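# Remove one staple stick and set it down legs-down

## Task

Lift a single stick of staples out of the staple box and place it on the table with its legs pointing down, far enough away that it touches neither the box's tray nor its sleeve.

## Robot and tools

Robot: two arms, left_arm and right_arm, each a six-joint arm ending in a two-finger parallel gripper with a wrist camera. In the scene frame the origin sits at table height midway between the nominal arm bases; +x points out over the table, +y toward left_arm, +z up. Actual bases: left_arm at (+0.042, +0.274, +0.041) m, right_arm at (-0.017, -0.293, +0.022) m, each turned very slightly about z. Arm names do not match image sides. A camera stand sits behind the arms.

Gripper geometry: fingers point along the gripper's +z axis and open/close along its y axis. end_effector_position is the point between the pads, roughly 1 cm short of the fingertips. Results report end_effector_position (m) and end_effector_quat_wxyz in the scene frame; these can be off by a few cm, more at long reach.

Command rows (shared by execute_actions and move): one row is a single list of 14 numbers, each in [-1, 1], covering both arms even if only one moves: dx, dy, dz, rx, ry, rz, opening for left_arm, then the same seven for right_arm. The six pose numbers are an offset, not a pose: they are measured along that arm's own Hand target axes, counted from the Hand target as it stood when the action or move began. Scale: 1.0 = 0.6 m for dx/dy/dz and 180 degrees for the rotation vector (rx, ry, rz). Repeating the same offset in a new call moves the hand further. Opening is absolute: +1 fully open (0.094 m), -1 closed. Sending zeros for an arm's six pose numbers re-requests its current Hand target; always resend the opening you want, since 0 means half open, not 'unchanged'.

execute_actions(actions, cameras): actions is a list of actions; each action is up to 15 rows, one per 1/30 s step; a short action repeats its final row. Every row in an action counts from the action's start pose. Empty actions list returns state plus all camera images. cameras: list of names, ["all"], or [].

move(target, speed, blend, opening_speed, grip_force, blocking, cameras): drives grippers in straight lines toward the offset in target (one 14-number row, or up to 15 rows, all counted from the same starting Hand targets, not chained). speed is m/s, 0.002 to 2.9, default 0.25 (rotation capped at twice that in rad/s); one value or one per target. blend (m) rounds corners between listed targets; 0 stops at each. opening_speed is the opening rate per second on the -1..+1 scale, at least 0.2; use it to close gently. grip_force is newtons per pad, 10 to 50, stays set until changed; lower forces close slowly. blocking=false returns early while the move continues. Paths last at most 10 s and do not avoid obstacles or the other arm. The result adds a move: line with the ending (done, off_target, moving, held, fault) and any limits (paced = pose clipped, held = steps withheld).

wait(seconds 0 to 10) lets the scene run; stop brakes a running move; zoom_image(camera, region [x0,y0,x1,y1] pixels, max 504x504) enlarges part of the latest cam_left_wrist or cam_right_wrist image (each 672x504, fisheye). read_manual gives only licence text. finished_scene(scene) ends the current scene irreversibly; the stick must stay in place without the robot.

Result lines: Hand target is the last commanded pose after clipping, and the base for the next offsets. The gripper often rests short of it by up to a few cm from friction or weight; an extra small offset closes the gap. grip_measured is the measured opening on the command scale; it reads slightly wide when empty and does not show the moment of contact. Joint torques include gravity and have per-arm offsets; joints 1-3 wrap at ±28 N m. Joint velocities 'within noise' means the arm is still. MOTOR HOT appears near 75 °C; at 90 °C the arm folds and stops working.

Control behaviour: each step the commanded orientation is limited to 40 degrees from the measured one, so large turns need several steps. Faster moves overshoot and stray more, especially with an arm stretched out. Avoid paths passing near an arm's own base. An arm blocked by something keeps pushing; to release, command a target back on the near side of the gripper. To let go of an object, command an opening clearly above grip_measured.

Avoid: dropping the stick or releasing it while moving, fast contact with the box or table, hard presses, letting the grippers, housings or cameras of the two arms touch (even a moderate hit can fail the scene), closing one gripper on the other's fingers, strain on camera cables, and anything falling off the table. Keep holding loads and outstretched poses short to limit motor heat. Objects may occasionally be nudged by outside disturbances.

Each tool is called after "Request:" by a JSON object that holds its "fn" and its "kwargs".

## Session

Request:
{"fn": "execute_actions", "kwargs": {"actions": []}}

Scene clock: 0.00 s.
left_arm: end_effector_position=(+0.4056, +0.3166, +0.1833) grip_measured=+1.000 end_effector_quat_wxyz=(+0.680, -0.058, +0.729, +0.056) | right_arm: end_effector_position=(+0.3690, -0.3205, +0.1577) grip_measured=+1.000 end_effector_quat_wxyz=(+0.673, +0.081, +0.733, -0.057)
Joint positions: left_arm=[0.059 1.485 0.164 1.252 -0.093 -0.003 0.094] | right_arm=[0.073 1.592 0.252 1.25 0.226 0.045 0.094]
Joint velocities: within noise
Joint torques (N m): no reading
Heat: left arm: 25 °C; right arm: 31 °C.
Hand target: left_arm +0.4073, +0.3168, +0.1909; +0.689, -0.058, +0.720, +0.057 | right_arm +0.3695, -0.3205, +0.1579; +0.672, +0.081, +0.734, -0.058
Tool commands: left_gripper/opening=+1.0 right_gripper/opening=+1.0

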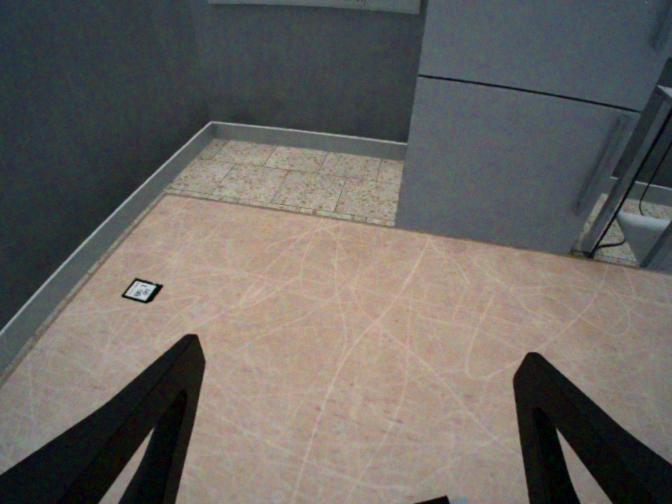

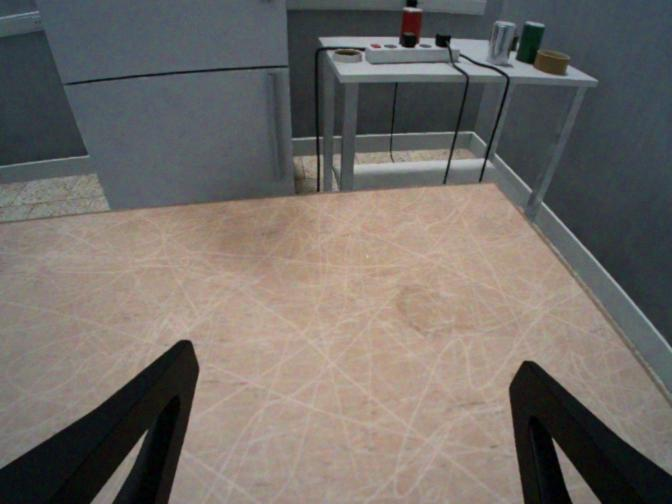

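Request:
{"fn": "move", "kwargs": {"target": [-0.2,0,-0.13,0,0.25,0,1,0,0,0,0,0,0,1], "cameras": ["all"]}}

Scene clock: 2.80 s.
left_arm: end_effector_position=(+0.3330, +0.3070, +0.3017) grip_measured=+1.000 end_effector_quat_wxyz=(+0.347, -0.074, +0.934, +0.036) | right_arm: end_effector_position=(+0.3690, -0.3205, +0.1577) grip_measured=+1.000 end_effector_quat_wxyz=(+0.673, +0.081, +0.733, -0.057)
Joint positions: left_arm=[0.052 1.086 1.244 -1.02 -0.078 -0.068 0.094] | right_arm=[0.073 1.592 0.252 1.25 0.226 0.045 0.094]
Joint torques (N m): left_arm=[-0.28 -2.66 9.03 1.74 0 -0.05] | right_arm=[-0.01 -6.35 5.08 1.79 0.04 0.01]
Heat: left arm: 26 °C; right arm: 32 °C.
Hand target: left_arm +0.3357, +0.3049, +0.3144; +0.361, -0.075, +0.929, +0.030 | right_arm +0.3695, -0.3205, +0.1579; +0.672, +0.081, +0.734, -0.058
Off the commanded pose: left_arm 0.013 m, 2 deg | right_arm 0.001 m, 0 deg.
move: off_target (left_arm)
camera_calibration:
cam_left_wrist: T_world_to_cam=[[0.216989, -0.975948, -0.0209944, 0.240265], [-0.97566, -0.216127, -0.0370918, 0.435284], [0.0316622, 0.0285319, -0.999091, 0.385665], [0, 0, 0, 1]] pos_world=[0.360343, 0.317559, 0.406504]

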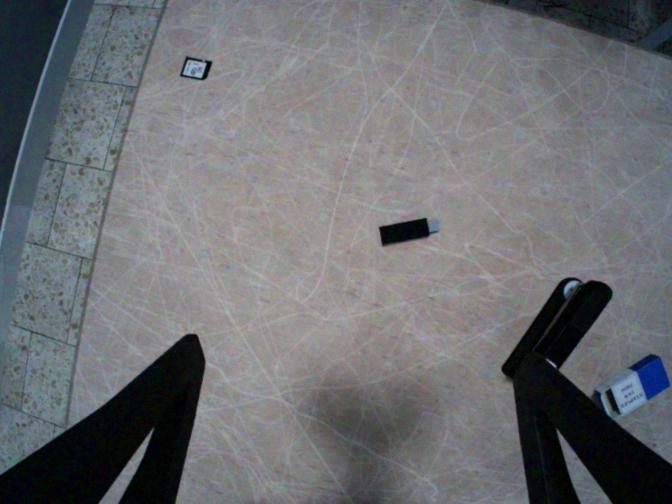

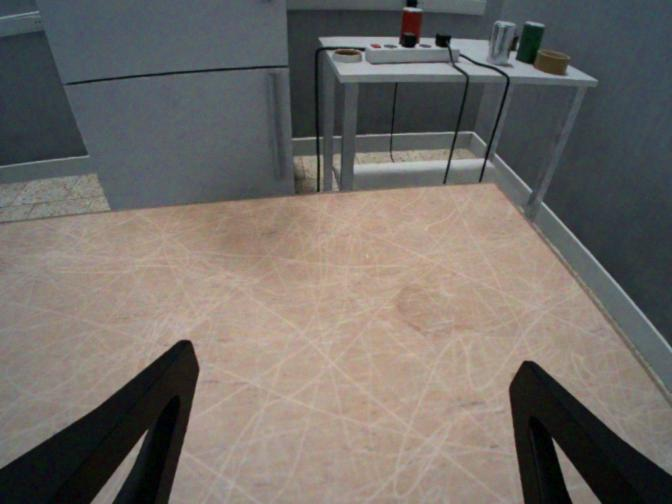

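Request:
{"fn": "zoom_image", "kwargs": {"camera": "cam_left_wrist", "region": [480, 260, 672, 430]}}

Scaled by 2.625 from the camera's 672x504 image, which has a finer 960x720 frame.

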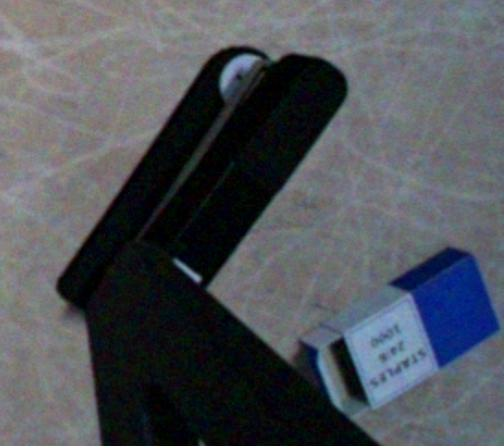

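Request:
{"fn": "move", "kwargs": {"target": [0,0,0,0,0,0,1,-0.048,0.403,-0.29,0,0.25,0,1], "cameras": ["cam_right_wrist"]}}

Request:
{"fn": "zoom_image", "kwargs": {"camera": "cam_right_wrist", "region": [100, 0, 500, 300]}}

Scene clock: 5.93 s.
left_arm: end_effector_position=(+0.3328, +0.3069, +0.3016) grip_measured=+1.000 end_effector_quat_wxyz=(+0.347, -0.074, +0.934, +0.035) | right_arm: end_effector_position=(+0.2475, -0.0512, +0.2072) grip_measured=+1.000 end_effector_quat_wxyz=(+0.340, +0.096, +0.935, -0.012)
Joint positions: left_arm=[0.052 1.086 1.244 -1.021 -0.078 -0.068 0.094] | right_arm=[1.081 1.59 1.382 -1.053 0.632 1.141 0.094]
Joint torques (N m): left_arm=[-0.28 -2.66 9.01 1.72 0 -0.05] | right_arm=[0.08 -6.54 9.09 0.64 0.48 0.06]
Heat: left arm: 27 °C; right arm: 32 °C.
Hand target: left_arm +0.3356, +0.3048, +0.3143; +0.361, -0.075, +0.929, +0.030 | right_arm +0.2493, -0.0509, +0.2080; +0.340, +0.097, +0.935, -0.022
Off the commanded pose: left_arm 0.013 m, 2 deg | right_arm 0.002 m, 1 deg.
move: off_target (left_arm)
camera_calibration:
cam_right_wrist: T_world_to_cam=[[-0.136043, -0.989767, -0.043052, -0.0038084], [-0.988285, 0.138617, -0.0638559, 0.302336], [0.0691702, 0.0338605, -0.99703, 0.290766], [0, 0, 0, 1]] pos_world=[0.278163, -0.0555237, 0.309045]
Images, in order (width x height): cam_right_wrist 672x504.

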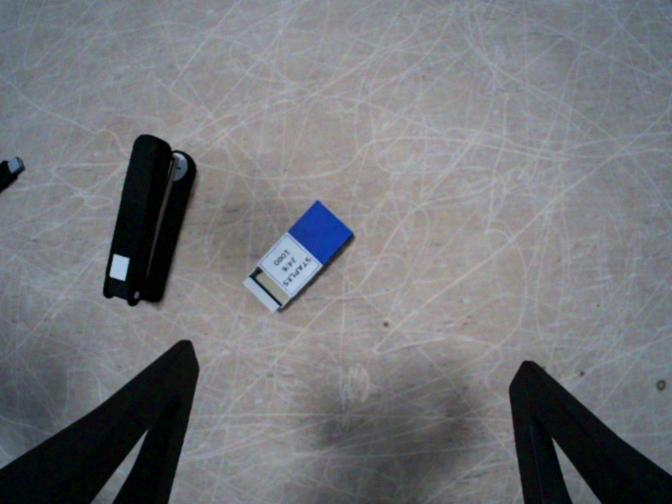

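Scaled by 1.260 from the camera's 672x504 image, which has a finer 960x720 frame.

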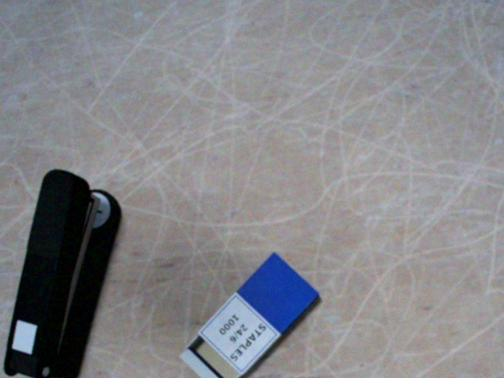

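Request:
{"fn": "zoom_image", "kwargs": {"camera": "cam_right_wrist", "region": [220, 180, 380, 330]}}

Scaled by 3.150 from the camera's 672x504 image, which has a finer 960x720 frame.

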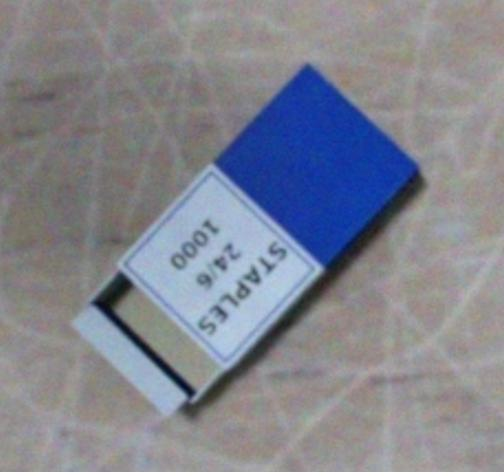

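Request:
{"fn": "move", "kwargs": {"target": [0,0,0,0,0,0,1,0.121,0.0945,0.104,0,0,0,1], "cameras": ["cam_right_wrist"]}}

Request:
{"fn": "zoom_image", "kwargs": {"camera": "cam_right_wrist", "region": [250, 100, 490, 310]}}

Scene clock: 7.77 s.
left_arm: end_effector_position=(+0.3328, +0.3069, +0.3016) grip_measured=+1.000 end_effector_quat_wxyz=(+0.347, -0.074, +0.934, +0.035) | right_arm: end_effector_position=(+0.2432, +0.0110, +0.1186) grip_measured=+1.000 end_effector_quat_wxyz=(+0.331, +0.095, +0.939, -0.014)
Joint positions: left_arm=[0.052 1.086 1.244 -1.021 -0.078 -0.068 0.094] | right_arm=[1.175 1.856 1.35 -0.837 0.642 1.26 0.094]
Joint torques (N m): left_arm=[-0.28 -2.65 9.01 1.72 0 -0.05] | right_arm=[0.28 -9.72 6.39 0.8 0.58 0.1]
Heat: left arm: 27 °C; right arm: 32 °C.
Hand target: left_arm +0.3356, +0.3048, +0.3143; +0.361, -0.075, +0.929, +0.030 | right_arm +0.2455, +0.0099, +0.1150; +0.340, +0.097, +0.935, -0.022
Off the commanded pose: left_arm 0.013 m, 2 deg | right_arm 0.004 m, 1 deg.
move: off_target (left_arm)
camera_calibration:
cam_right_wrist: T_world_to_cam=[[-0.13718, -0.989848, -0.0371816, 0.0529002], [-0.98928, 0.138805, -0.0453687, 0.281784], [0.0500691, 0.0305593, -0.998278, 0.205457], [0, 0, 0, 1]] pos_world=[0.275733, 0.00697137, 0.219854]
Images, in order (width x height): cam_right_wrist 672x504.

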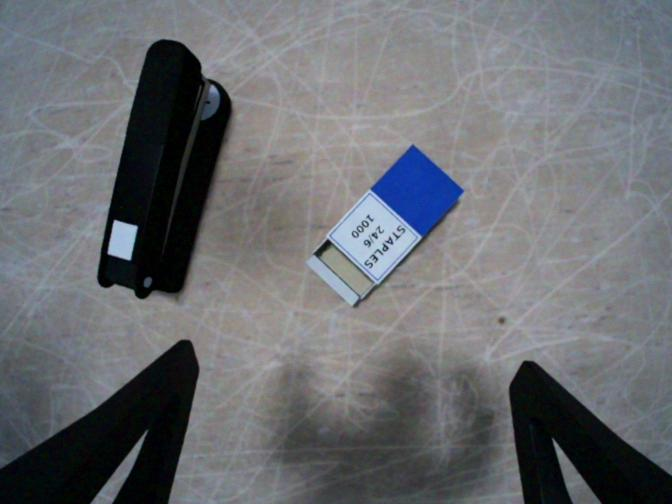

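Scaled by 2.100 from the camera's 672x504 image, which has a finer 960x720 frame.

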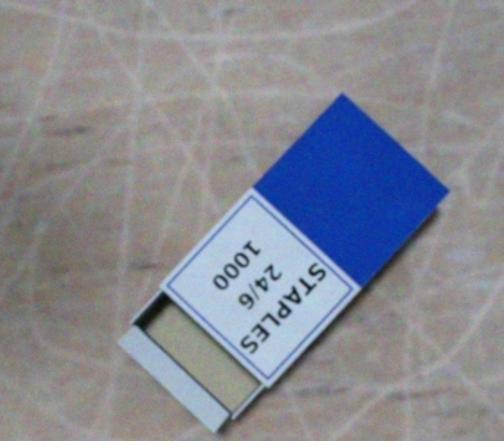

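Request:
{"fn": "move", "kwargs": {"target": [0,0,0,0,0,0,1,-0.094,-0.0415,0.0663,0.0474,0.3156,0.2257,1], "cameras": ["all"]}}

Scene clock: 12.53 s.
left_arm: end_effector_position=(+0.3328, +0.3069, +0.3016) grip_measured=+1.000 end_effector_quat_wxyz=(+0.347, -0.074, +0.934, +0.035) | right_arm: end_effector_position=(+0.3084, -0.0279, +0.1279) grip_measured=+1.000 end_effector_quat_wxyz=(-0.145, +0.420, +0.892, +0.089)
Joint positions: left_arm=[0.052 1.086 1.244 -1.021 -0.078 -0.068 0.094] | right_arm=[0.579 2.163 1.956 -1.379 -0.341 1.415 0.094]
Joint torques (N m): left_arm=[-0.28 -2.65 9.02 1.72 -0.01 -0.05] | right_arm=[-0.14 -10.82 8.36 0.22 -0.2 0.05]
Heat: left arm: 28 °C; right arm: 31 °C.
Hand target: left_arm +0.3356, +0.3048, +0.3143; +0.361, -0.075, +0.929, +0.030 | right_arm +0.3080, -0.0281, +0.1200; -0.156, +0.424, +0.889, +0.075
Off the commanded pose: left_arm 0.013 m, 2 deg | right_arm 0.008 m, 2 deg.
move: off_target (left_arm)
camera_calibration:
cam_left_wrist: T_world_to_cam=[[0.216757, -0.976003, -0.0208646, 0.240309], [-0.975734, -0.215921, -0.0363406, 0.434934], [0.0309634, 0.0282354, -0.999122, 0.385825], [0, 0, 0, 1]] pos_world=[0.360345, 0.31756, 0.406306]
cam_right_wrist: T_world_to_cam=[[-0.754552, -0.651176, -0.0813705, 0.229226], [-0.42069, 0.384816, 0.821545, 0.072787], [-0.503658, 0.654131, -0.564307, 0.345303], [0, 0, 0, 1]] pos_world=[0.377498, -0.104616, 0.153711]

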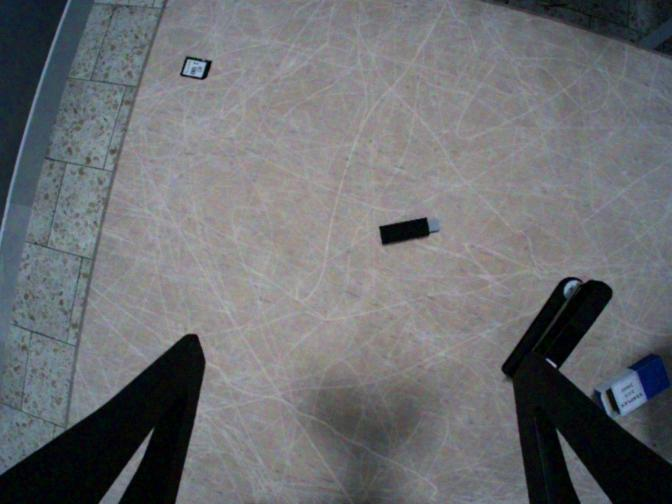

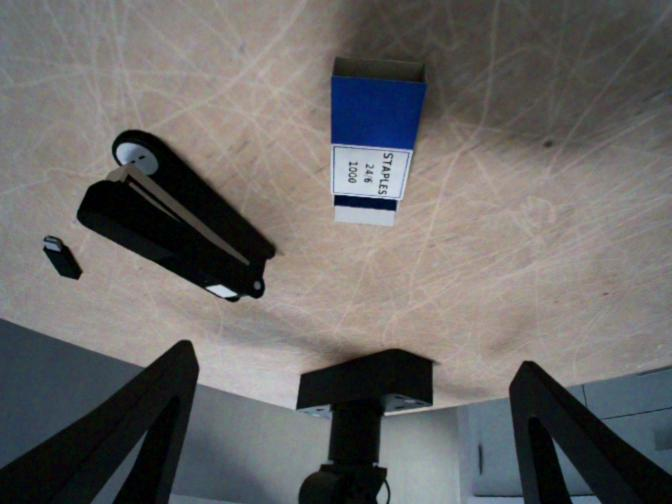

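Request:
{"fn": "zoom_image", "kwargs": {"camera": "cam_right_wrist", "region": [310, 40, 450, 240]}}

Scaled by 2.520 from the camera's 672x504 image, which has a finer 960x720 frame.

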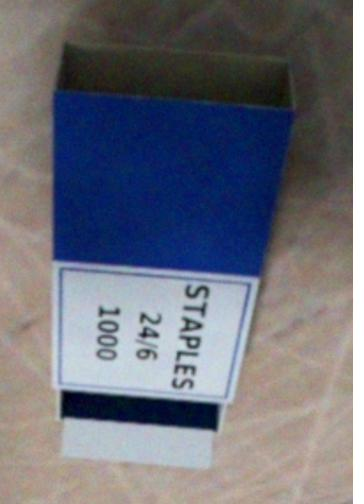

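Request:
{"fn": "move", "kwargs": {"target": [0,0,0,0,0,0,1,-0.0512,0,0.141,0,0,0,0.4], "cameras": ["cam_right_wrist"]}}

Scene clock: 14.10 s.
left_arm: end_effector_position=(+0.3328, +0.3069, +0.3016) grip_measured=+1.000 end_effector_quat_wxyz=(+0.347, -0.074, +0.934, +0.035) | right_arm: end_effector_position=(+0.3087, -0.0273, +0.0403) grip_measured=+0.403 end_effector_quat_wxyz=(-0.151, +0.421, +0.891, +0.082)
Joint positions: left_arm=[0.052 1.086 1.244 -1.021 -0.078 -0.068 0.094] | right_arm=[0.579 2.231 1.714 -1.088 -0.343 1.415 0.066]
Joint torques (N m): left_arm=[-0.28 -2.65 9.02 1.72 -0.01 -0.05] | right_arm=[-0.16 -12.19 5.93 0.4 -0.19 0.05]
Heat: left arm: 29 °C; right arm: 31 °C.
Hand target: left_arm +0.3356, +0.3048, +0.3143; +0.361, -0.075, +0.929, +0.030 | right_arm +0.3080, -0.0281, +0.0300; -0.156, +0.424, +0.889, +0.075
Off the commanded pose: left_arm 0.013 m, 2 deg | right_arm 0.010 m, 1 deg.
move: off_target (left_arm)
camera_calibration:
cam_right_wrist: T_world_to_cam=[[-0.755806, -0.651724, -0.0633489, 0.222409], [-0.40666, 0.391365, 0.825507, 0.140292], [-0.51321, 0.649685, -0.560826, 0.298397], [0, 0, 0, 1]] pos_world=[0.37829, -0.10382, 0.0656264]
Images, in order (width x height): cam_right_wrist 672x504.

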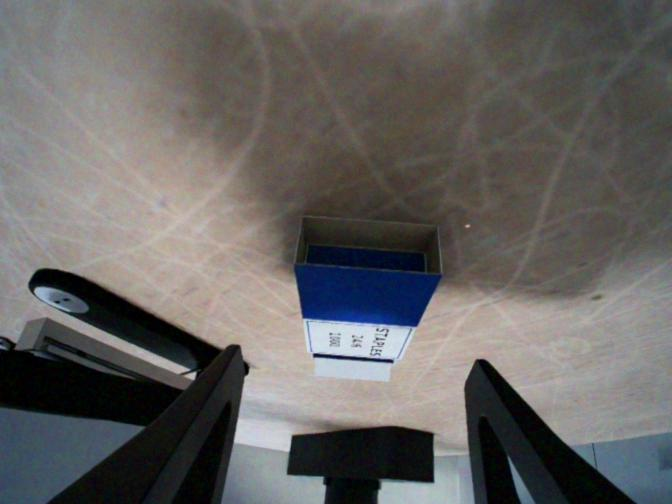

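Request:
{"fn": "move", "kwargs": {"target": [0,0,0,0,0,0,1,-0.0148,-0.006,0.0407,0,0,0,0.4], "cameras": ["cam_right_wrist"], "speed": 0.08}}

Scene clock: 15.40 s.
left_arm: end_effector_position=(+0.3328, +0.3069, +0.3016) grip_measured=+1.000 end_effector_quat_wxyz=(+0.347, -0.074, +0.934, +0.035) | right_arm: end_effector_position=(+0.3098, -0.0267, +0.0209) grip_measured=+0.403 end_effector_quat_wxyz=(-0.145, +0.419, +0.892, +0.090)
Joint positions: left_arm=[0.052 1.086 1.244 -1.021 -0.078 -0.068 0.094] | right_arm=[0.579 2.241 1.651 -0.995 -0.343 1.415 0.066]
Joint torques (N m): left_arm=[-0.28 -2.66 9.02 1.72 -0.01 -0.05] | right_arm=[-0.28 -11.3 5.14 0.46 -0.19 0.03]
Heat: left arm: 29 °C; right arm: 31 °C.
Hand target: left_arm +0.3356, +0.3048, +0.3143; +0.361, -0.075, +0.929, +0.030 | right_arm +0.3053, -0.0303, +0.0040; -0.156, +0.424, +0.889, +0.075
Off the commanded pose: left_arm 0.013 m, 2 deg | right_arm 0.018 m, 2 deg.
move: off_target (left_arm, right_arm)
camera_calibration:
cam_right_wrist: T_world_to_cam=[[-0.754633, -0.650939, -0.0824998, 0.222393], [-0.420423, 0.383159, 0.822456, 0.160623], [-0.503758, 0.655337, -0.562815, 0.284945], [0, 0, 0, 1]] pos_world=[0.378898, -0.103515, 0.0466134]
Images, in order (width x height): cam_right_wrist 672x504.

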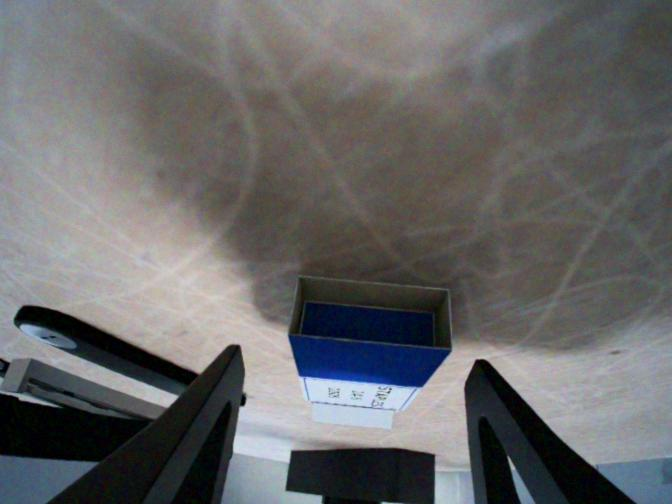

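Request:
{"fn": "move", "kwargs": {"target": [0,0,0,0,0,0,1,-0.0065,0,0.0175,0,0,0,0.4], "cameras": ["cam_right_wrist"], "speed": 0.08}}

Scene clock: 16.50 s.
left_arm: end_effector_position=(+0.3328, +0.3069, +0.3016) grip_measured=+1.000 end_effector_quat_wxyz=(+0.347, -0.074, +0.934, +0.035) | right_arm: end_effector_position=(+0.3100, -0.0265, +0.0101) grip_measured=+0.403 end_effector_quat_wxyz=(-0.145, +0.420, +0.892, +0.089)
Joint positions: left_arm=[0.052 1.086 1.244 -1.021 -0.078 -0.068 0.094] | right_arm=[0.579 2.259 1.635 -0.962 -0.343 1.415 0.066]
Joint torques (N m): left_arm=[-0.29 -2.66 9.03 1.72 -0.01 -0.05] | right_arm=[-0.31 -11.33 5.03 0.48 -0.19 0.02]
Heat: left arm: 29 °C; right arm: 31 °C.
Hand target: left_arm +0.3356, +0.3048, +0.3143; +0.361, -0.075, +0.929, +0.030 | right_arm +0.3054, -0.0304, -0.0072; -0.156, +0.424, +0.889, +0.075
Off the commanded pose: left_arm 0.013 m, 2 deg | right_arm 0.018 m, 2 deg.
move: off_target (left_arm, right_arm)
camera_calibration:
cam_right_wrist: T_world_to_cam=[[-0.754662, -0.650997, -0.081784, 0.221761], [-0.419898, 0.38342, 0.822602, 0.169335], [-0.504154, 0.655128, -0.562705, 0.278961], [0, 0, 0, 1]] pos_world=[0.379098, -0.103316, 0.0358139]
Images, in order (width x height): cam_right_wrist 672x504.

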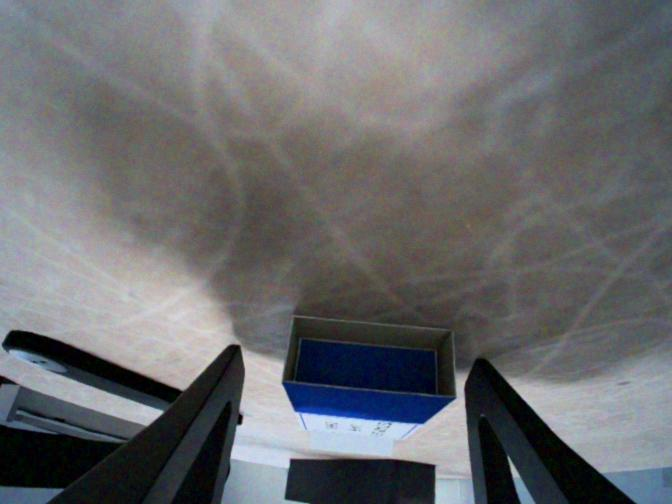

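Request:
{"fn": "move", "kwargs": {"target": [0,0,0,0,0,0,1,0.002,-0.008,-0.006,0,0,0,0.4], "cameras": ["cam_right_wrist"], "speed": 0.08}}

Scene clock: 17.33 s.
left_arm: end_effector_position=(+0.3328, +0.3069, +0.3016) grip_measured=+1.000 end_effector_quat_wxyz=(+0.347, -0.074, +0.934, +0.035) | right_arm: end_effector_position=(+0.3079, -0.0262, +0.0093) grip_measured=+0.403 end_effector_quat_wxyz=(-0.150, +0.420, +0.891, +0.090)
Joint positions: left_arm=[0.052 1.086 1.244 -1.021 -0.078 -0.068 0.094] | right_arm=[0.579 2.259 1.629 -0.961 -0.351 1.415 0.066]
Joint torques (N m): left_arm=[-0.28 -2.67 9.02 1.72 0 -0.05] | right_arm=[-0.47 -13.09 3.84 0.45 -0.11 -0.01]
Heat: left arm: 29 °C; right arm: 31 °C.
Hand target: left_arm +0.3356, +0.3048, +0.3143; +0.361, -0.075, +0.929, +0.030 | right_arm +0.3017, -0.0335, -0.0034; -0.156, +0.424, +0.889, +0.075
Off the commanded pose: left_arm 0.013 m, 2 deg | right_arm 0.016 m, 2 deg.
move: off_target (left_arm, right_arm)
camera_calibration:
cam_right_wrist: T_world_to_cam=[[-0.755442, -0.650475, -0.0786701, 0.220553], [-0.413014, 0.379537, 0.827871, 0.16675], [-0.508652, 0.657901, -0.555374, 0.278597], [0, 0, 0, 1]] pos_world=[0.377194, -0.103113, 0.0340289]
Images, in order (width x height): cam_right_wrist 672x504.

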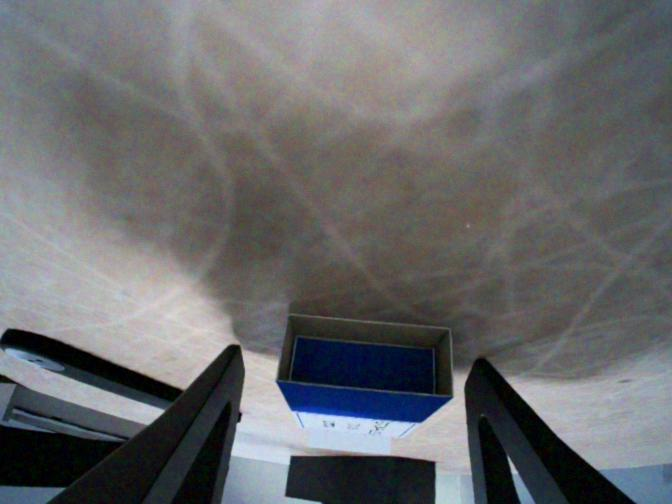

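Request:
{"fn": "move", "kwargs": {"target": [0,0,0,0,0,0,1,0.002,0,-0.006,0,0,0,-0.2], "cameras": ["cam_right_wrist"], "speed": 0.05, "opening_speed": 0.4, "grip_force": [50, 12]}}

Scene clock: 22.50 s.
left_arm: end_effector_position=(+0.3328, +0.3069, +0.3016) grip_measured=+1.000 end_effector_quat_wxyz=(+0.347, -0.074, +0.934, +0.035) | right_arm: end_effector_position=(+0.3063, -0.0267, +0.0092) grip_measured=-0.190 end_effector_quat_wxyz=(-0.153, +0.420, +0.890, +0.088)
Joint positions: left_arm=[0.052 1.086 1.244 -1.021 -0.078 -0.068 0.094] | right_arm=[0.579 2.259 1.628 -0.966 -0.353 1.415 0.038]
Joint torques (N m): left_arm=[-0.28 -2.65 9.03 1.72 -0.01 -0.05] | right_arm=[-0.49 -13.55 4.31 0.38 -0.1 0]
Heat: left arm: 30 °C; right arm: 31 °C.
Hand target: left_arm +0.3356, +0.3048, +0.3143; +0.361, -0.075, +0.929, +0.030 | right_arm +0.3017, -0.0336, +0.0004; -0.156, +0.424, +0.889, +0.075
Off the commanded pose: left_arm 0.013 m, 2 deg | right_arm 0.012 m, 2 deg.
grip_force (N): 50, 12
move: off_target (left_arm, right_arm)
camera_calibration:
cam_right_wrist: T_world_to_cam=[[-0.755976, -0.65055, -0.0727008, 0.219128], [-0.40763, 0.380946, 0.82989, 0.164741], [-0.51219, 0.657012, -0.55317, 0.279158], [0, 0, 0, 1]] pos_world=[0.375791, -0.103614, 0.0336359]
Images, in order (width x height): cam_right_wrist 672x504.

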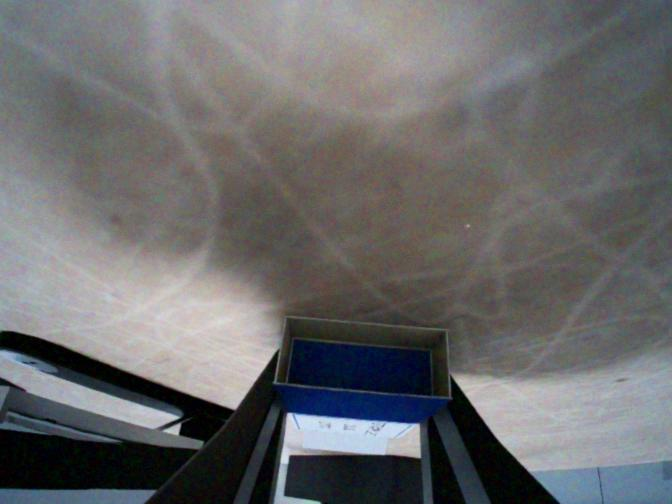

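Request:
{"fn": "move", "kwargs": {"target": [0,0,0,0,0,0,1,0,0,0,0,0,0,-0.31], "cameras": ["cam_right_wrist"], "speed": 0.05, "opening_speed": 0.3}}

Scene clock: 23.13 s.
left_arm: end_effector_position=(+0.3328, +0.3069, +0.3016) grip_measured=+1.000 end_effector_quat_wxyz=(+0.347, -0.074, +0.934, +0.035) | right_arm: end_effector_position=(+0.3063, -0.0267, +0.0092) grip_measured=-0.194 end_effector_quat_wxyz=(-0.153, +0.420, +0.890, +0.088)
Joint positions: left_arm=[0.052 1.086 1.244 -1.021 -0.078 -0.068 0.094] | right_arm=[0.579 2.259 1.628 -0.966 -0.353 1.415 0.038]
Joint torques (N m): left_arm=[-0.29 -2.65 9.02 1.71 -0.01 -0.05] | right_arm=[-0.5 -13.53 4.33 0.39 -0.1 -0.01]
Heat: left arm: 30 °C; right arm: 31 °C.
Hand target: left_arm +0.3356, +0.3048, +0.3143; +0.361, -0.075, +0.929, +0.030 | right_arm +0.3017, -0.0336, +0.0004; -0.156, +0.424, +0.889, +0.075
Off the commanded pose: left_arm 0.013 m, 2 deg | right_arm 0.012 m, 2 deg.
grip_force (N): 50, 12
move: off_target (left_arm, right_arm)
camera_calibration:
cam_right_wrist: T_world_to_cam=[[-0.755976, -0.65055, -0.0727008, 0.219128], [-0.40763, 0.380946, 0.82989, 0.164741], [-0.51219, 0.657012, -0.55317, 0.279158], [0, 0, 0, 1]] pos_world=[0.375791, -0.103614, 0.0336359]
Images, in order (width x height): cam_right_wrist 672x504.

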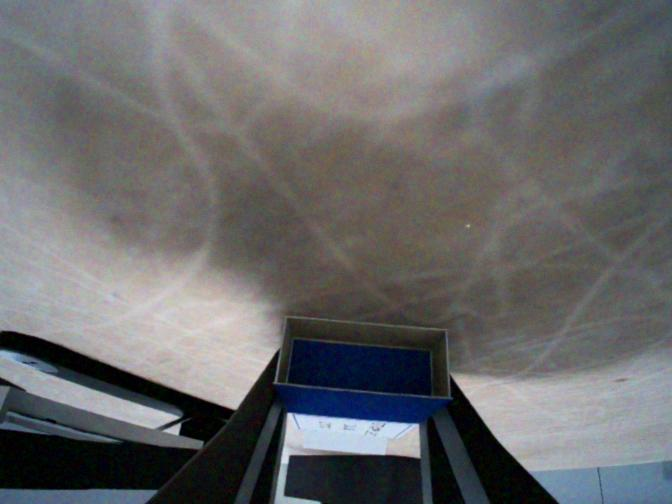

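Request:
{"fn": "move", "kwargs": {"target": [[0,0,0,0,0,0,1,0.0103,0,-0.0282,0,0,0,-0.31],[0,0,0,0,0,0,1,-0.1022,-0.011,-0.0692,0,0,0,-0.31]], "cameras": ["all"], "speed": 0.12}}

Scene clock: 26.27 s.
left_arm: end_effector_position=(+0.3328, +0.3069, +0.3016) grip_measured=+1.000 end_effector_quat_wxyz=(+0.347, -0.074, +0.934, +0.035) | right_arm: end_effector_position=(+0.3435, -0.0920, +0.0270) grip_measured=-0.194 end_effector_quat_wxyz=(-0.147, +0.425, +0.889, +0.089)
Joint positions: left_arm=[0.052 1.086 1.244 -1.021 -0.078 -0.068 0.094] | right_arm=[0.403 2.259 1.704 -1.094 -0.337 1.24 0.038]
Joint torques (N m): left_arm=[-0.29 -2.65 9.02 1.72 0 -0.05] | right_arm=[0.06 -11.47 7.8 0.06 -0.11 -0.08]
Heat: left arm: 30 °C; right arm: 30 °C.
Hand target: left_arm +0.3356, +0.3048, +0.3143; +0.361, -0.075, +0.929, +0.030 | right_arm +0.3418, -0.0937, +0.0185; -0.156, +0.424, +0.889, +0.075
Off the commanded pose: left_arm 0.013 m, 2 deg | right_arm 0.009 m, 2 deg.
grip_force (N): 50, 12
move: off_target (left_arm)
camera_calibration:
cam_left_wrist: T_world_to_cam=[[0.216757, -0.976003, -0.0208646, 0.240309], [-0.975734, -0.215921, -0.0363406, 0.434934], [0.0309634, 0.0282354, -0.999122, 0.385825], [0, 0, 0, 1]] pos_world=[0.360345, 0.31756, 0.406306]
cam_right_wrist: T_world_to_cam=[[-0.762237, -0.642558, -0.0781916, 0.209154], [-0.411802, 0.388173, 0.824464, 0.192201], [-0.499414, 0.660636, -0.560487, 0.347071], [0, 0, 0, 1]] pos_world=[0.411905, -0.169501, 0.0524198]

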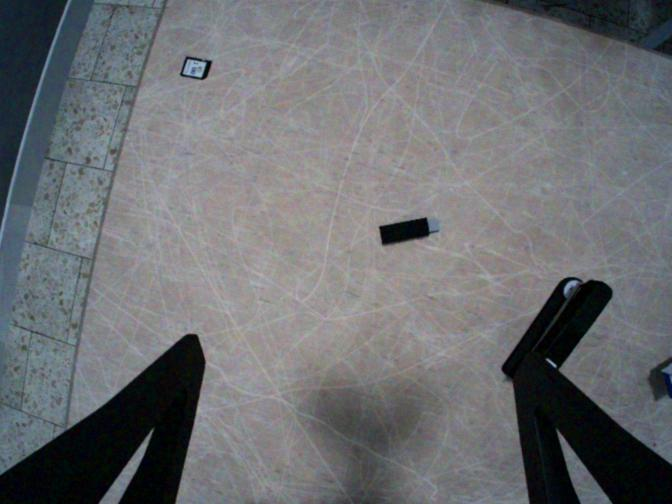

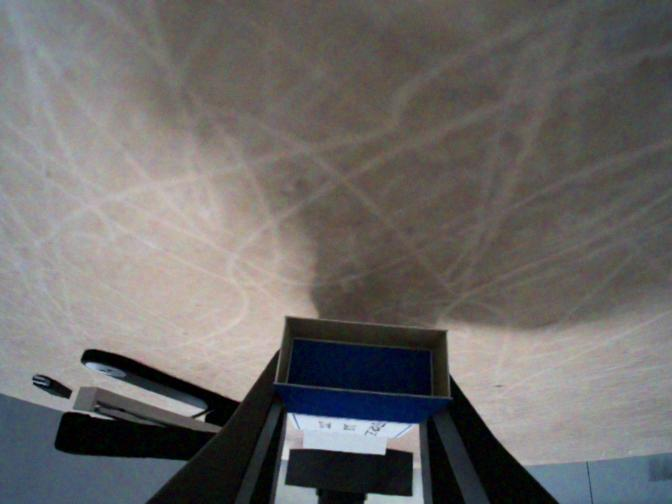

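Request:
{"fn": "move", "kwargs": {"target": [0.415,-0.457,0.148,0.2528,-0.0633,0.2211,0.3,-0.0045,0,0.0125,0,0,0,-0.31], "cameras": ["all"], "speed": 0.2}}

Scene clock: 30.40 s.
left_arm: end_effector_position=(+0.2603, +0.0160, +0.0811) grip_measured=+0.302 end_effector_quat_wxyz=(+0.414, +0.377, +0.805, -0.194) | right_arm: end_effector_position=(+0.3426, -0.0924, +0.0240) grip_measured=-0.194 end_effector_quat_wxyz=(-0.150, +0.425, +0.889, +0.086)
Joint positions: left_arm=[-0.879 1.384 0.275 0.489 0.006 0.004 0.061] | right_arm=[0.403 2.266 1.704 -1.095 -0.337 1.239 0.038]
Joint torques (N m): left_arm=[-0.29 -3.82 4.48 2.32 0.05 0.07] | right_arm=[0.06 -11.25 6.54 0.29 -0.1 -0.05]
Heat: left arm: 29 °C; right arm: 31 °C.
Hand target: left_arm +0.2576, +0.0147, +0.0802; +0.416, +0.382, +0.800, -0.199 | right_arm +0.3418, -0.0937, +0.0105; -0.156, +0.424, +0.889, +0.075
Off the commanded pose: left_arm 0.003 m, 1 deg | right_arm 0.014 m, 2 deg.
grip_force (N): 50, 12
move: off_target (right_arm)
camera_calibration:
cam_left_wrist: T_world_to_cam=[[-0.732232, -0.681021, 0.00680838, 0.20752], [-0.657042, 0.703747, -0.270252, 0.214677], [0.179256, -0.202361, -0.962766, 0.138117], [0, 0, 0, 1]] pos_world=[0.268246, 0.0181971, 0.189578]
cam_right_wrist: T_world_to_cam=[[-0.762253, -0.643383, -0.0709098, 0.207674], [-0.406086, 0.390031, 0.82642, 0.192612], [-0.504048, 0.658737, -0.558571, 0.346562], [0, 0, 0, 1]] pos_world=[0.411201, -0.169804, 0.0491269]

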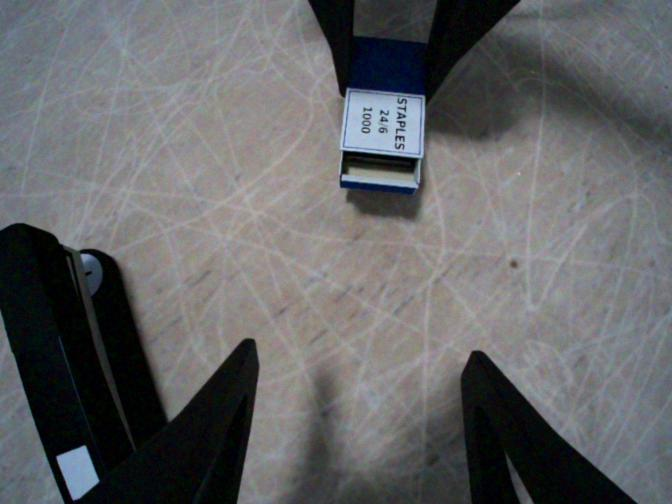

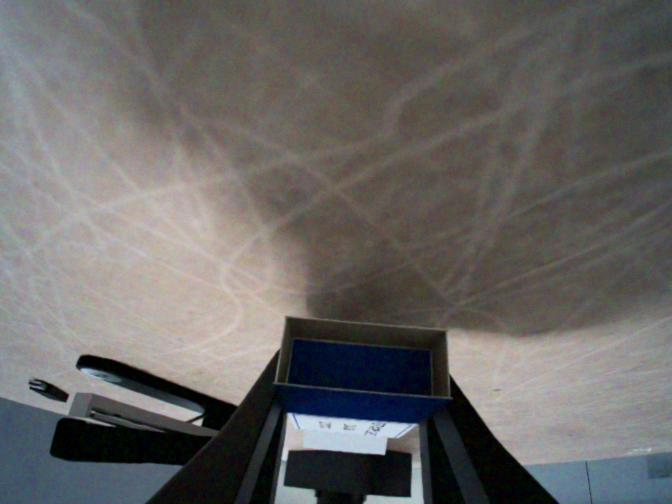

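Request:
{"fn": "zoom_image", "kwargs": {"camera": "cam_left_wrist", "region": [320, 70, 450, 220]}}

Scaled by 3.360 from the camera's 672x504 image, which has a finer 960x720 frame.

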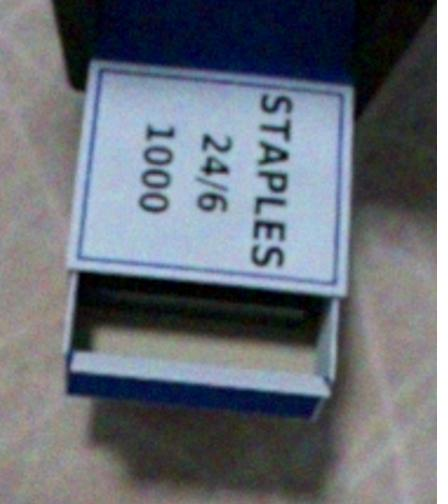

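Request:
{"fn": "move", "kwargs": {"target": [0.0137,-0.0107,0.1258,0,0,0,0.2,0,0,0,0,0,0,-0.31], "cameras": ["cam_left_wrist"], "speed": 0.12}}

Scene clock: 32.23 s.
left_arm: end_effector_position=(+0.2818, -0.0243, +0.0231) grip_measured=+0.202 end_effector_quat_wxyz=(+0.401, +0.388, +0.807, -0.193) | right_arm: end_effector_position=(+0.3426, -0.0924, +0.0240) grip_measured=-0.194 end_effector_quat_wxyz=(-0.150, +0.425, +0.889, +0.086)
Joint positions: left_arm=[-0.906 1.872 0.402 0.821 0.001 0 0.056] | right_arm=[0.403 2.266 1.704 -1.095 -0.337 1.239 0.038]
Joint torques (N m): left_arm=[-0.55 -6.34 5.57 2.28 -0.13 -0.04] | right_arm=[0.06 -11.25 6.54 0.3 -0.1 -0.05]
Heat: left arm: 29 °C; right arm: 31 °C.
Hand target: left_arm +0.2885, -0.0337, +0.0302; +0.417, +0.382, +0.800, -0.199 | right_arm +0.3418, -0.0937, +0.0105; -0.156, +0.424, +0.889, +0.075
Off the commanded pose: left_arm 0.014 m, 2 deg | right_arm 0.014 m, 2 deg.
grip_force (N): 50, 12
move: off_target (left_arm, right_arm)
camera_calibration:
cam_left_wrist: T_world_to_cam=[[-0.746268, -0.665612, 0.00661301, 0.20051], [-0.64682, 0.722782, -0.24333, 0.238418], [0.157184, -0.185867, -0.969921, 0.0771685], [0, 0, 0, 1]] pos_world=[0.291718, -0.0245189, 0.131536]
Images, in order (width x height): cam_left_wrist 672x504.

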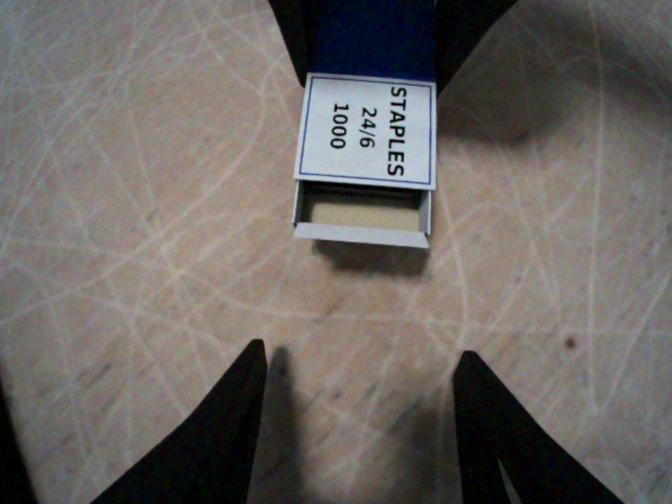

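Request:
{"fn": "move", "kwargs": {"target": [-0.033,0.003,0.0446,0,0,0,0.2,0,0,0,0,0,0,-0.31], "cameras": ["cam_left_wrist"], "speed": 0.08}}

Scene clock: 33.47 s.
left_arm: end_effector_position=(+0.3060, -0.0546, +0.0299) grip_measured=+0.202 end_effector_quat_wxyz=(+0.413, +0.385, +0.801, -0.199) | right_arm: end_effector_position=(+0.3426, -0.0924, +0.0240) grip_measured=-0.194 end_effector_quat_wxyz=(-0.150, +0.425, +0.889, +0.086)
Joint positions: left_arm=[-0.906 1.942 0.544 0.78 0.001 0 0.056] | right_arm=[0.403 2.266 1.704 -1.095 -0.337 1.239 0.038]
Joint torques (N m): left_arm=[0.05 -7.56 5.76 2.03 -0.08 -0.01] | right_arm=[0.05 -11.25 6.56 0.3 -0.1 -0.05]
Heat: left arm: 29 °C; right arm: 31 °C.
Hand target: left_arm +0.3108, -0.0585, +0.0311; +0.417, +0.382, +0.800, -0.199 | right_arm +0.3418, -0.0937, +0.0105; -0.156, +0.424, +0.889, +0.075
Off the commanded pose: left_arm 0.006 m, 1 deg | right_arm 0.014 m, 2 deg.
grip_force (N): 50, 12
move: off_target (right_arm)
camera_calibration:
cam_left_wrist: T_world_to_cam=[[-0.746403, -0.665443, 0.00825921, 0.198422], [-0.641925, 0.716639, -0.272692, 0.276603], [0.175542, -0.20884, -0.962066, 0.0671311], [0, 0, 0, 1]] pos_world=[0.313877, -0.0521664, 0.138373]
Images, in order (width x height): cam_left_wrist 672x504.

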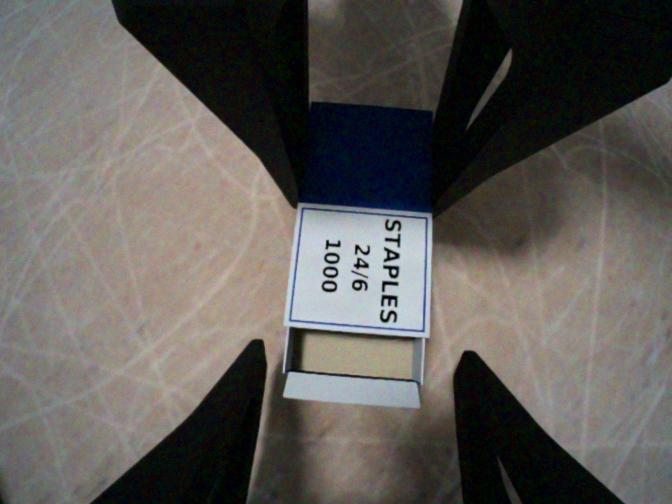

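Request:
{"fn": "move", "kwargs": {"target": [0.011,0,0.0077,0,0,0,0.2,0,0,0,0,0,0,-0.31], "cameras": ["cam_left_wrist"], "speed": 0.05}}

Scene clock: 34.50 s.
left_arm: end_effector_position=(+0.3038, -0.0518, +0.0172) grip_measured=+0.202 end_effector_quat_wxyz=(+0.402, +0.388, +0.806, -0.194) | right_arm: end_effector_position=(+0.3426, -0.0924, +0.0240) grip_measured=-0.194 end_effector_quat_wxyz=(-0.150, +0.425, +0.889, +0.086)
Joint positions: left_arm=[-0.906 1.979 0.544 0.79 0.001 -0.001 0.056] | right_arm=[0.403 2.266 1.704 -1.095 -0.337 1.239 0.038]
Joint torques (N m): left_arm=[0.05 -7.65 5.35 2.32 -0.08 -0.01] | right_arm=[0.05 -11.26 6.54 0.3 -0.1 -0.05]
Heat: left arm: 29 °C; right arm: 31 °C.
Hand target: left_arm +0.3108, -0.0585, +0.0229; +0.416, +0.382, +0.801, -0.199 | right_arm +0.3418, -0.0937, +0.0105; -0.156, +0.424, +0.889, +0.075
Off the commanded pose: left_arm 0.011 m, 2 deg | right_arm 0.014 m, 2 deg.
grip_force (N): 50, 12
move: off_target (left_arm, right_arm)
camera_calibration:
cam_left_wrist: T_world_to_cam=[[-0.746072, -0.665827, 0.00714205, 0.198642], [-0.646531, 0.721802, -0.246982, 0.270978], [0.159292, -0.188884, -0.968994, 0.0620438], [0, 0, 0, 1]] pos_world=[0.313513, -0.0516122, 0.125628]
Images, in order (width x height): cam_left_wrist 672x504.

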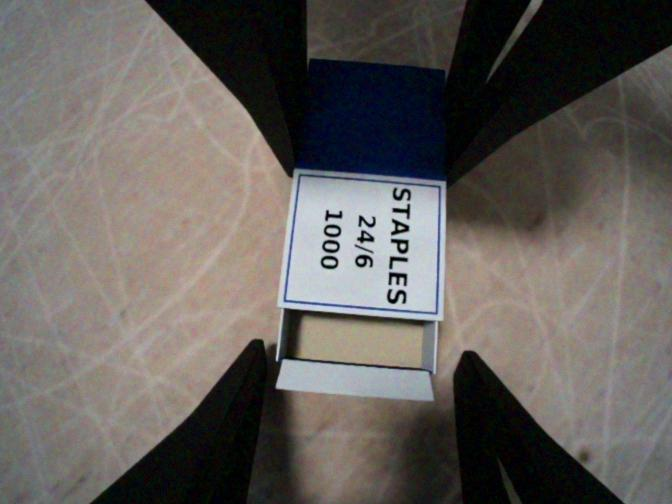

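Request:
{"fn": "move", "kwargs": {"target": [-0.0138,0,0.0025,0,0,0,0.2,0,0,0,0,0,0,-0.31], "cameras": ["cam_left_wrist"], "speed": 0.05}}

Scene clock: 35.60 s.
left_arm: end_effector_position=(+0.3082, -0.0573, +0.0216) grip_measured=+0.202 end_effector_quat_wxyz=(+0.407, +0.386, +0.804, -0.196) | right_arm: end_effector_position=(+0.3426, -0.0924, +0.0240) grip_measured=-0.194 end_effector_quat_wxyz=(-0.150, +0.425, +0.889, +0.086)
Joint positions: left_arm=[-0.906 1.979 0.567 0.778 0.001 -0.001 0.056] | right_arm=[0.403 2.266 1.704 -1.095 -0.337 1.239 0.038]
Joint torques (N m): left_arm=[0.06 -9.07 5.76 2.03 -0.08 0] | right_arm=[0.05 -11.26 6.54 0.3 -0.11 -0.05]
Heat: left arm: 29 °C; right arm: 31 °C.
Hand target: left_arm +0.3146, -0.0632, +0.0289; +0.417, +0.382, +0.800, -0.199 | right_arm +0.3418, -0.0937, +0.0105; -0.156, +0.424, +0.889, +0.075
Off the commanded pose: left_arm 0.011 m, 1 deg | right_arm 0.014 m, 2 deg.
grip_force (N): 50, 12
move: off_target (left_arm, right_arm)
camera_calibration:
cam_left_wrist: T_world_to_cam=[[-0.746211, -0.665664, 0.00779844, 0.198277], [-0.644704, 0.719696, -0.257672, 0.278465], [0.165911, -0.197305, -0.966201, 0.0619942], [0, 0, 0, 1]] pos_world=[0.317198, -0.0561928, 0.130105]
Images, in order (width x height): cam_left_wrist 672x504.

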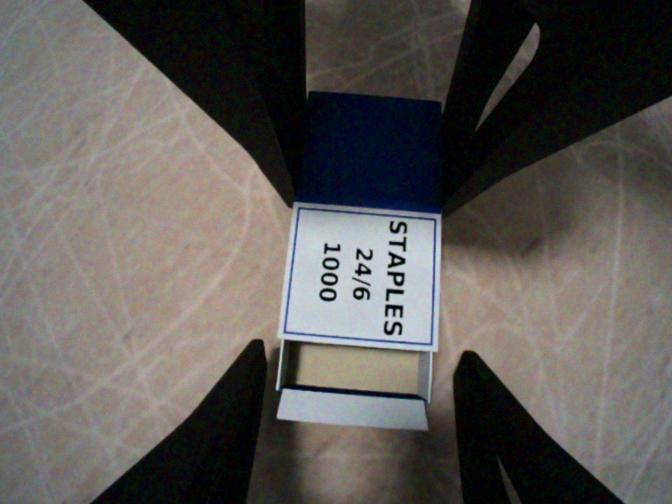

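Request:
{"fn": "move", "kwargs": {"target": [0,0,0,0,0,0,-0.2,0,0,0,0,0,0,-0.31], "cameras": ["cam_left_wrist"], "speed": 0.05, "opening_speed": 0.4, "grip_force": [12, 12]}}

Request:
{"fn": "move", "kwargs": {"target": [0,0,0,0,0,0,-0.38,0,0,0,0,0,0,-0.31], "cameras": ["cam_left_wrist"], "speed": 0.05, "opening_speed": 0.3}}

Scene clock: 38.47 s.
left_arm: end_effector_position=(+0.3083, -0.0571, +0.0215) grip_measured=-0.198 end_effector_quat_wxyz=(+0.407, +0.386, +0.804, -0.196) | right_arm: end_effector_position=(+0.3427, -0.0925, +0.0240) grip_measured=-0.194 end_effector_quat_wxyz=(-0.149, +0.424, +0.889, +0.086)
Joint positions: left_arm=[-0.906 1.979 0.567 0.777 0 -0.001 0.038] | right_arm=[0.403 2.266 1.704 -1.095 -0.336 1.236 0.038]
Joint torques (N m): left_arm=[0.06 -9.09 5.76 2.02 -0.07 0] | right_arm=[0.05 -11.26 6.56 0.29 -0.11 -0.03]
Heat: left arm: 28 °C; right arm: 31 °C.
Hand target: left_arm +0.3146, -0.0632, +0.0290; +0.417, +0.382, +0.800, -0.199 | right_arm +0.3418, -0.0936, +0.0105; -0.156, +0.424, +0.889, +0.075
Off the commanded pose: left_arm 0.011 m, 1 deg | right_arm 0.014 m, 2 deg.
grip_force (N): 12, 12
move: off_target (left_arm, right_arm)
camera_calibration:
cam_left_wrist: T_world_to_cam=[[-0.745335, -0.666655, 0.00680974, 0.198209], [-0.64559, 0.719159, -0.256952, 0.278566], [0.166401, -0.195911, -0.9664, 0.0617536], [0, 0, 0, 1]] pos_world=[0.317296, -0.0560973, 0.129907]
Images, in order (width x height): cam_left_wrist 672x504.

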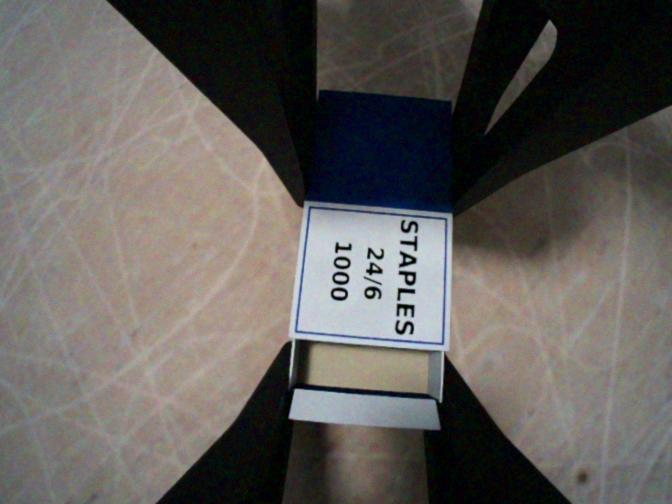

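Scene clock: 39.27 s.
left_arm: end_effector_position=(+0.3083, -0.0571, +0.0215) grip_measured=-0.213 end_effector_quat_wxyz=(+0.407, +0.386, +0.804, -0.196) | right_arm: end_effector_position=(+0.3427, -0.0925, +0.0240) grip_measured=-0.194 end_effector_quat_wxyz=(-0.149, +0.423, +0.889, +0.086)
Joint positions: left_arm=[-0.906 1.979 0.567 0.777 0 -0.001 0.037] | right_arm=[0.403 2.266 1.704 -1.095 -0.336 1.235 0.038]
Joint torques (N m): left_arm=[0.05 -9.1 5.75 2.02 -0.07 0] | right_arm=[0.06 -11.26 6.54 0.3 -0.11 0]
Heat: left arm: 28 °C; right arm: 32 °C.
Hand target: left_arm +0.3146, -0.0632, +0.0290; +0.417, +0.382, +0.800, -0.199 | right_arm +0.3418, -0.0936, +0.0105; -0.156, +0.424, +0.889, +0.075
Off the commanded pose: left_arm 0.011 m, 1 deg | right_arm 0.014 m, 2 deg.
grip_force (N): 12, 12
move: off_target (left_arm, right_arm)
camera_calibration:
cam_left_wrist: T_world_to_cam=[[-0.745335, -0.666655, 0.00680974, 0.198209], [-0.64559, 0.719159, -0.256952, 0.278566], [0.166401, -0.195911, -0.9664, 0.0617536], [0, 0, 0, 1]] pos_world=[0.317296, -0.0560973, 0.129907]
Images, in order (width x height): cam_left_wrist 672x504.

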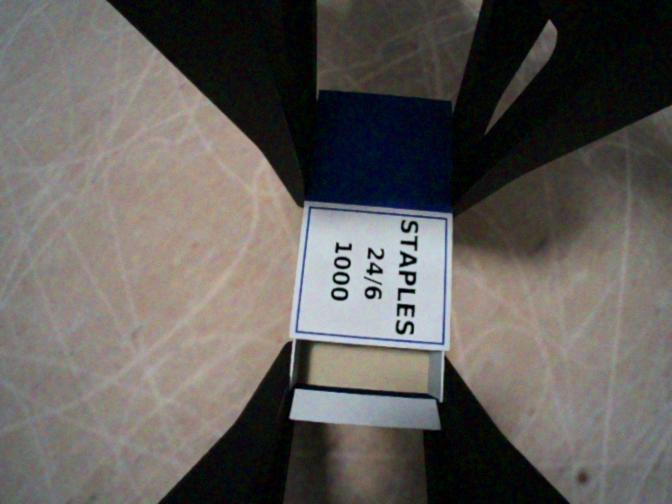

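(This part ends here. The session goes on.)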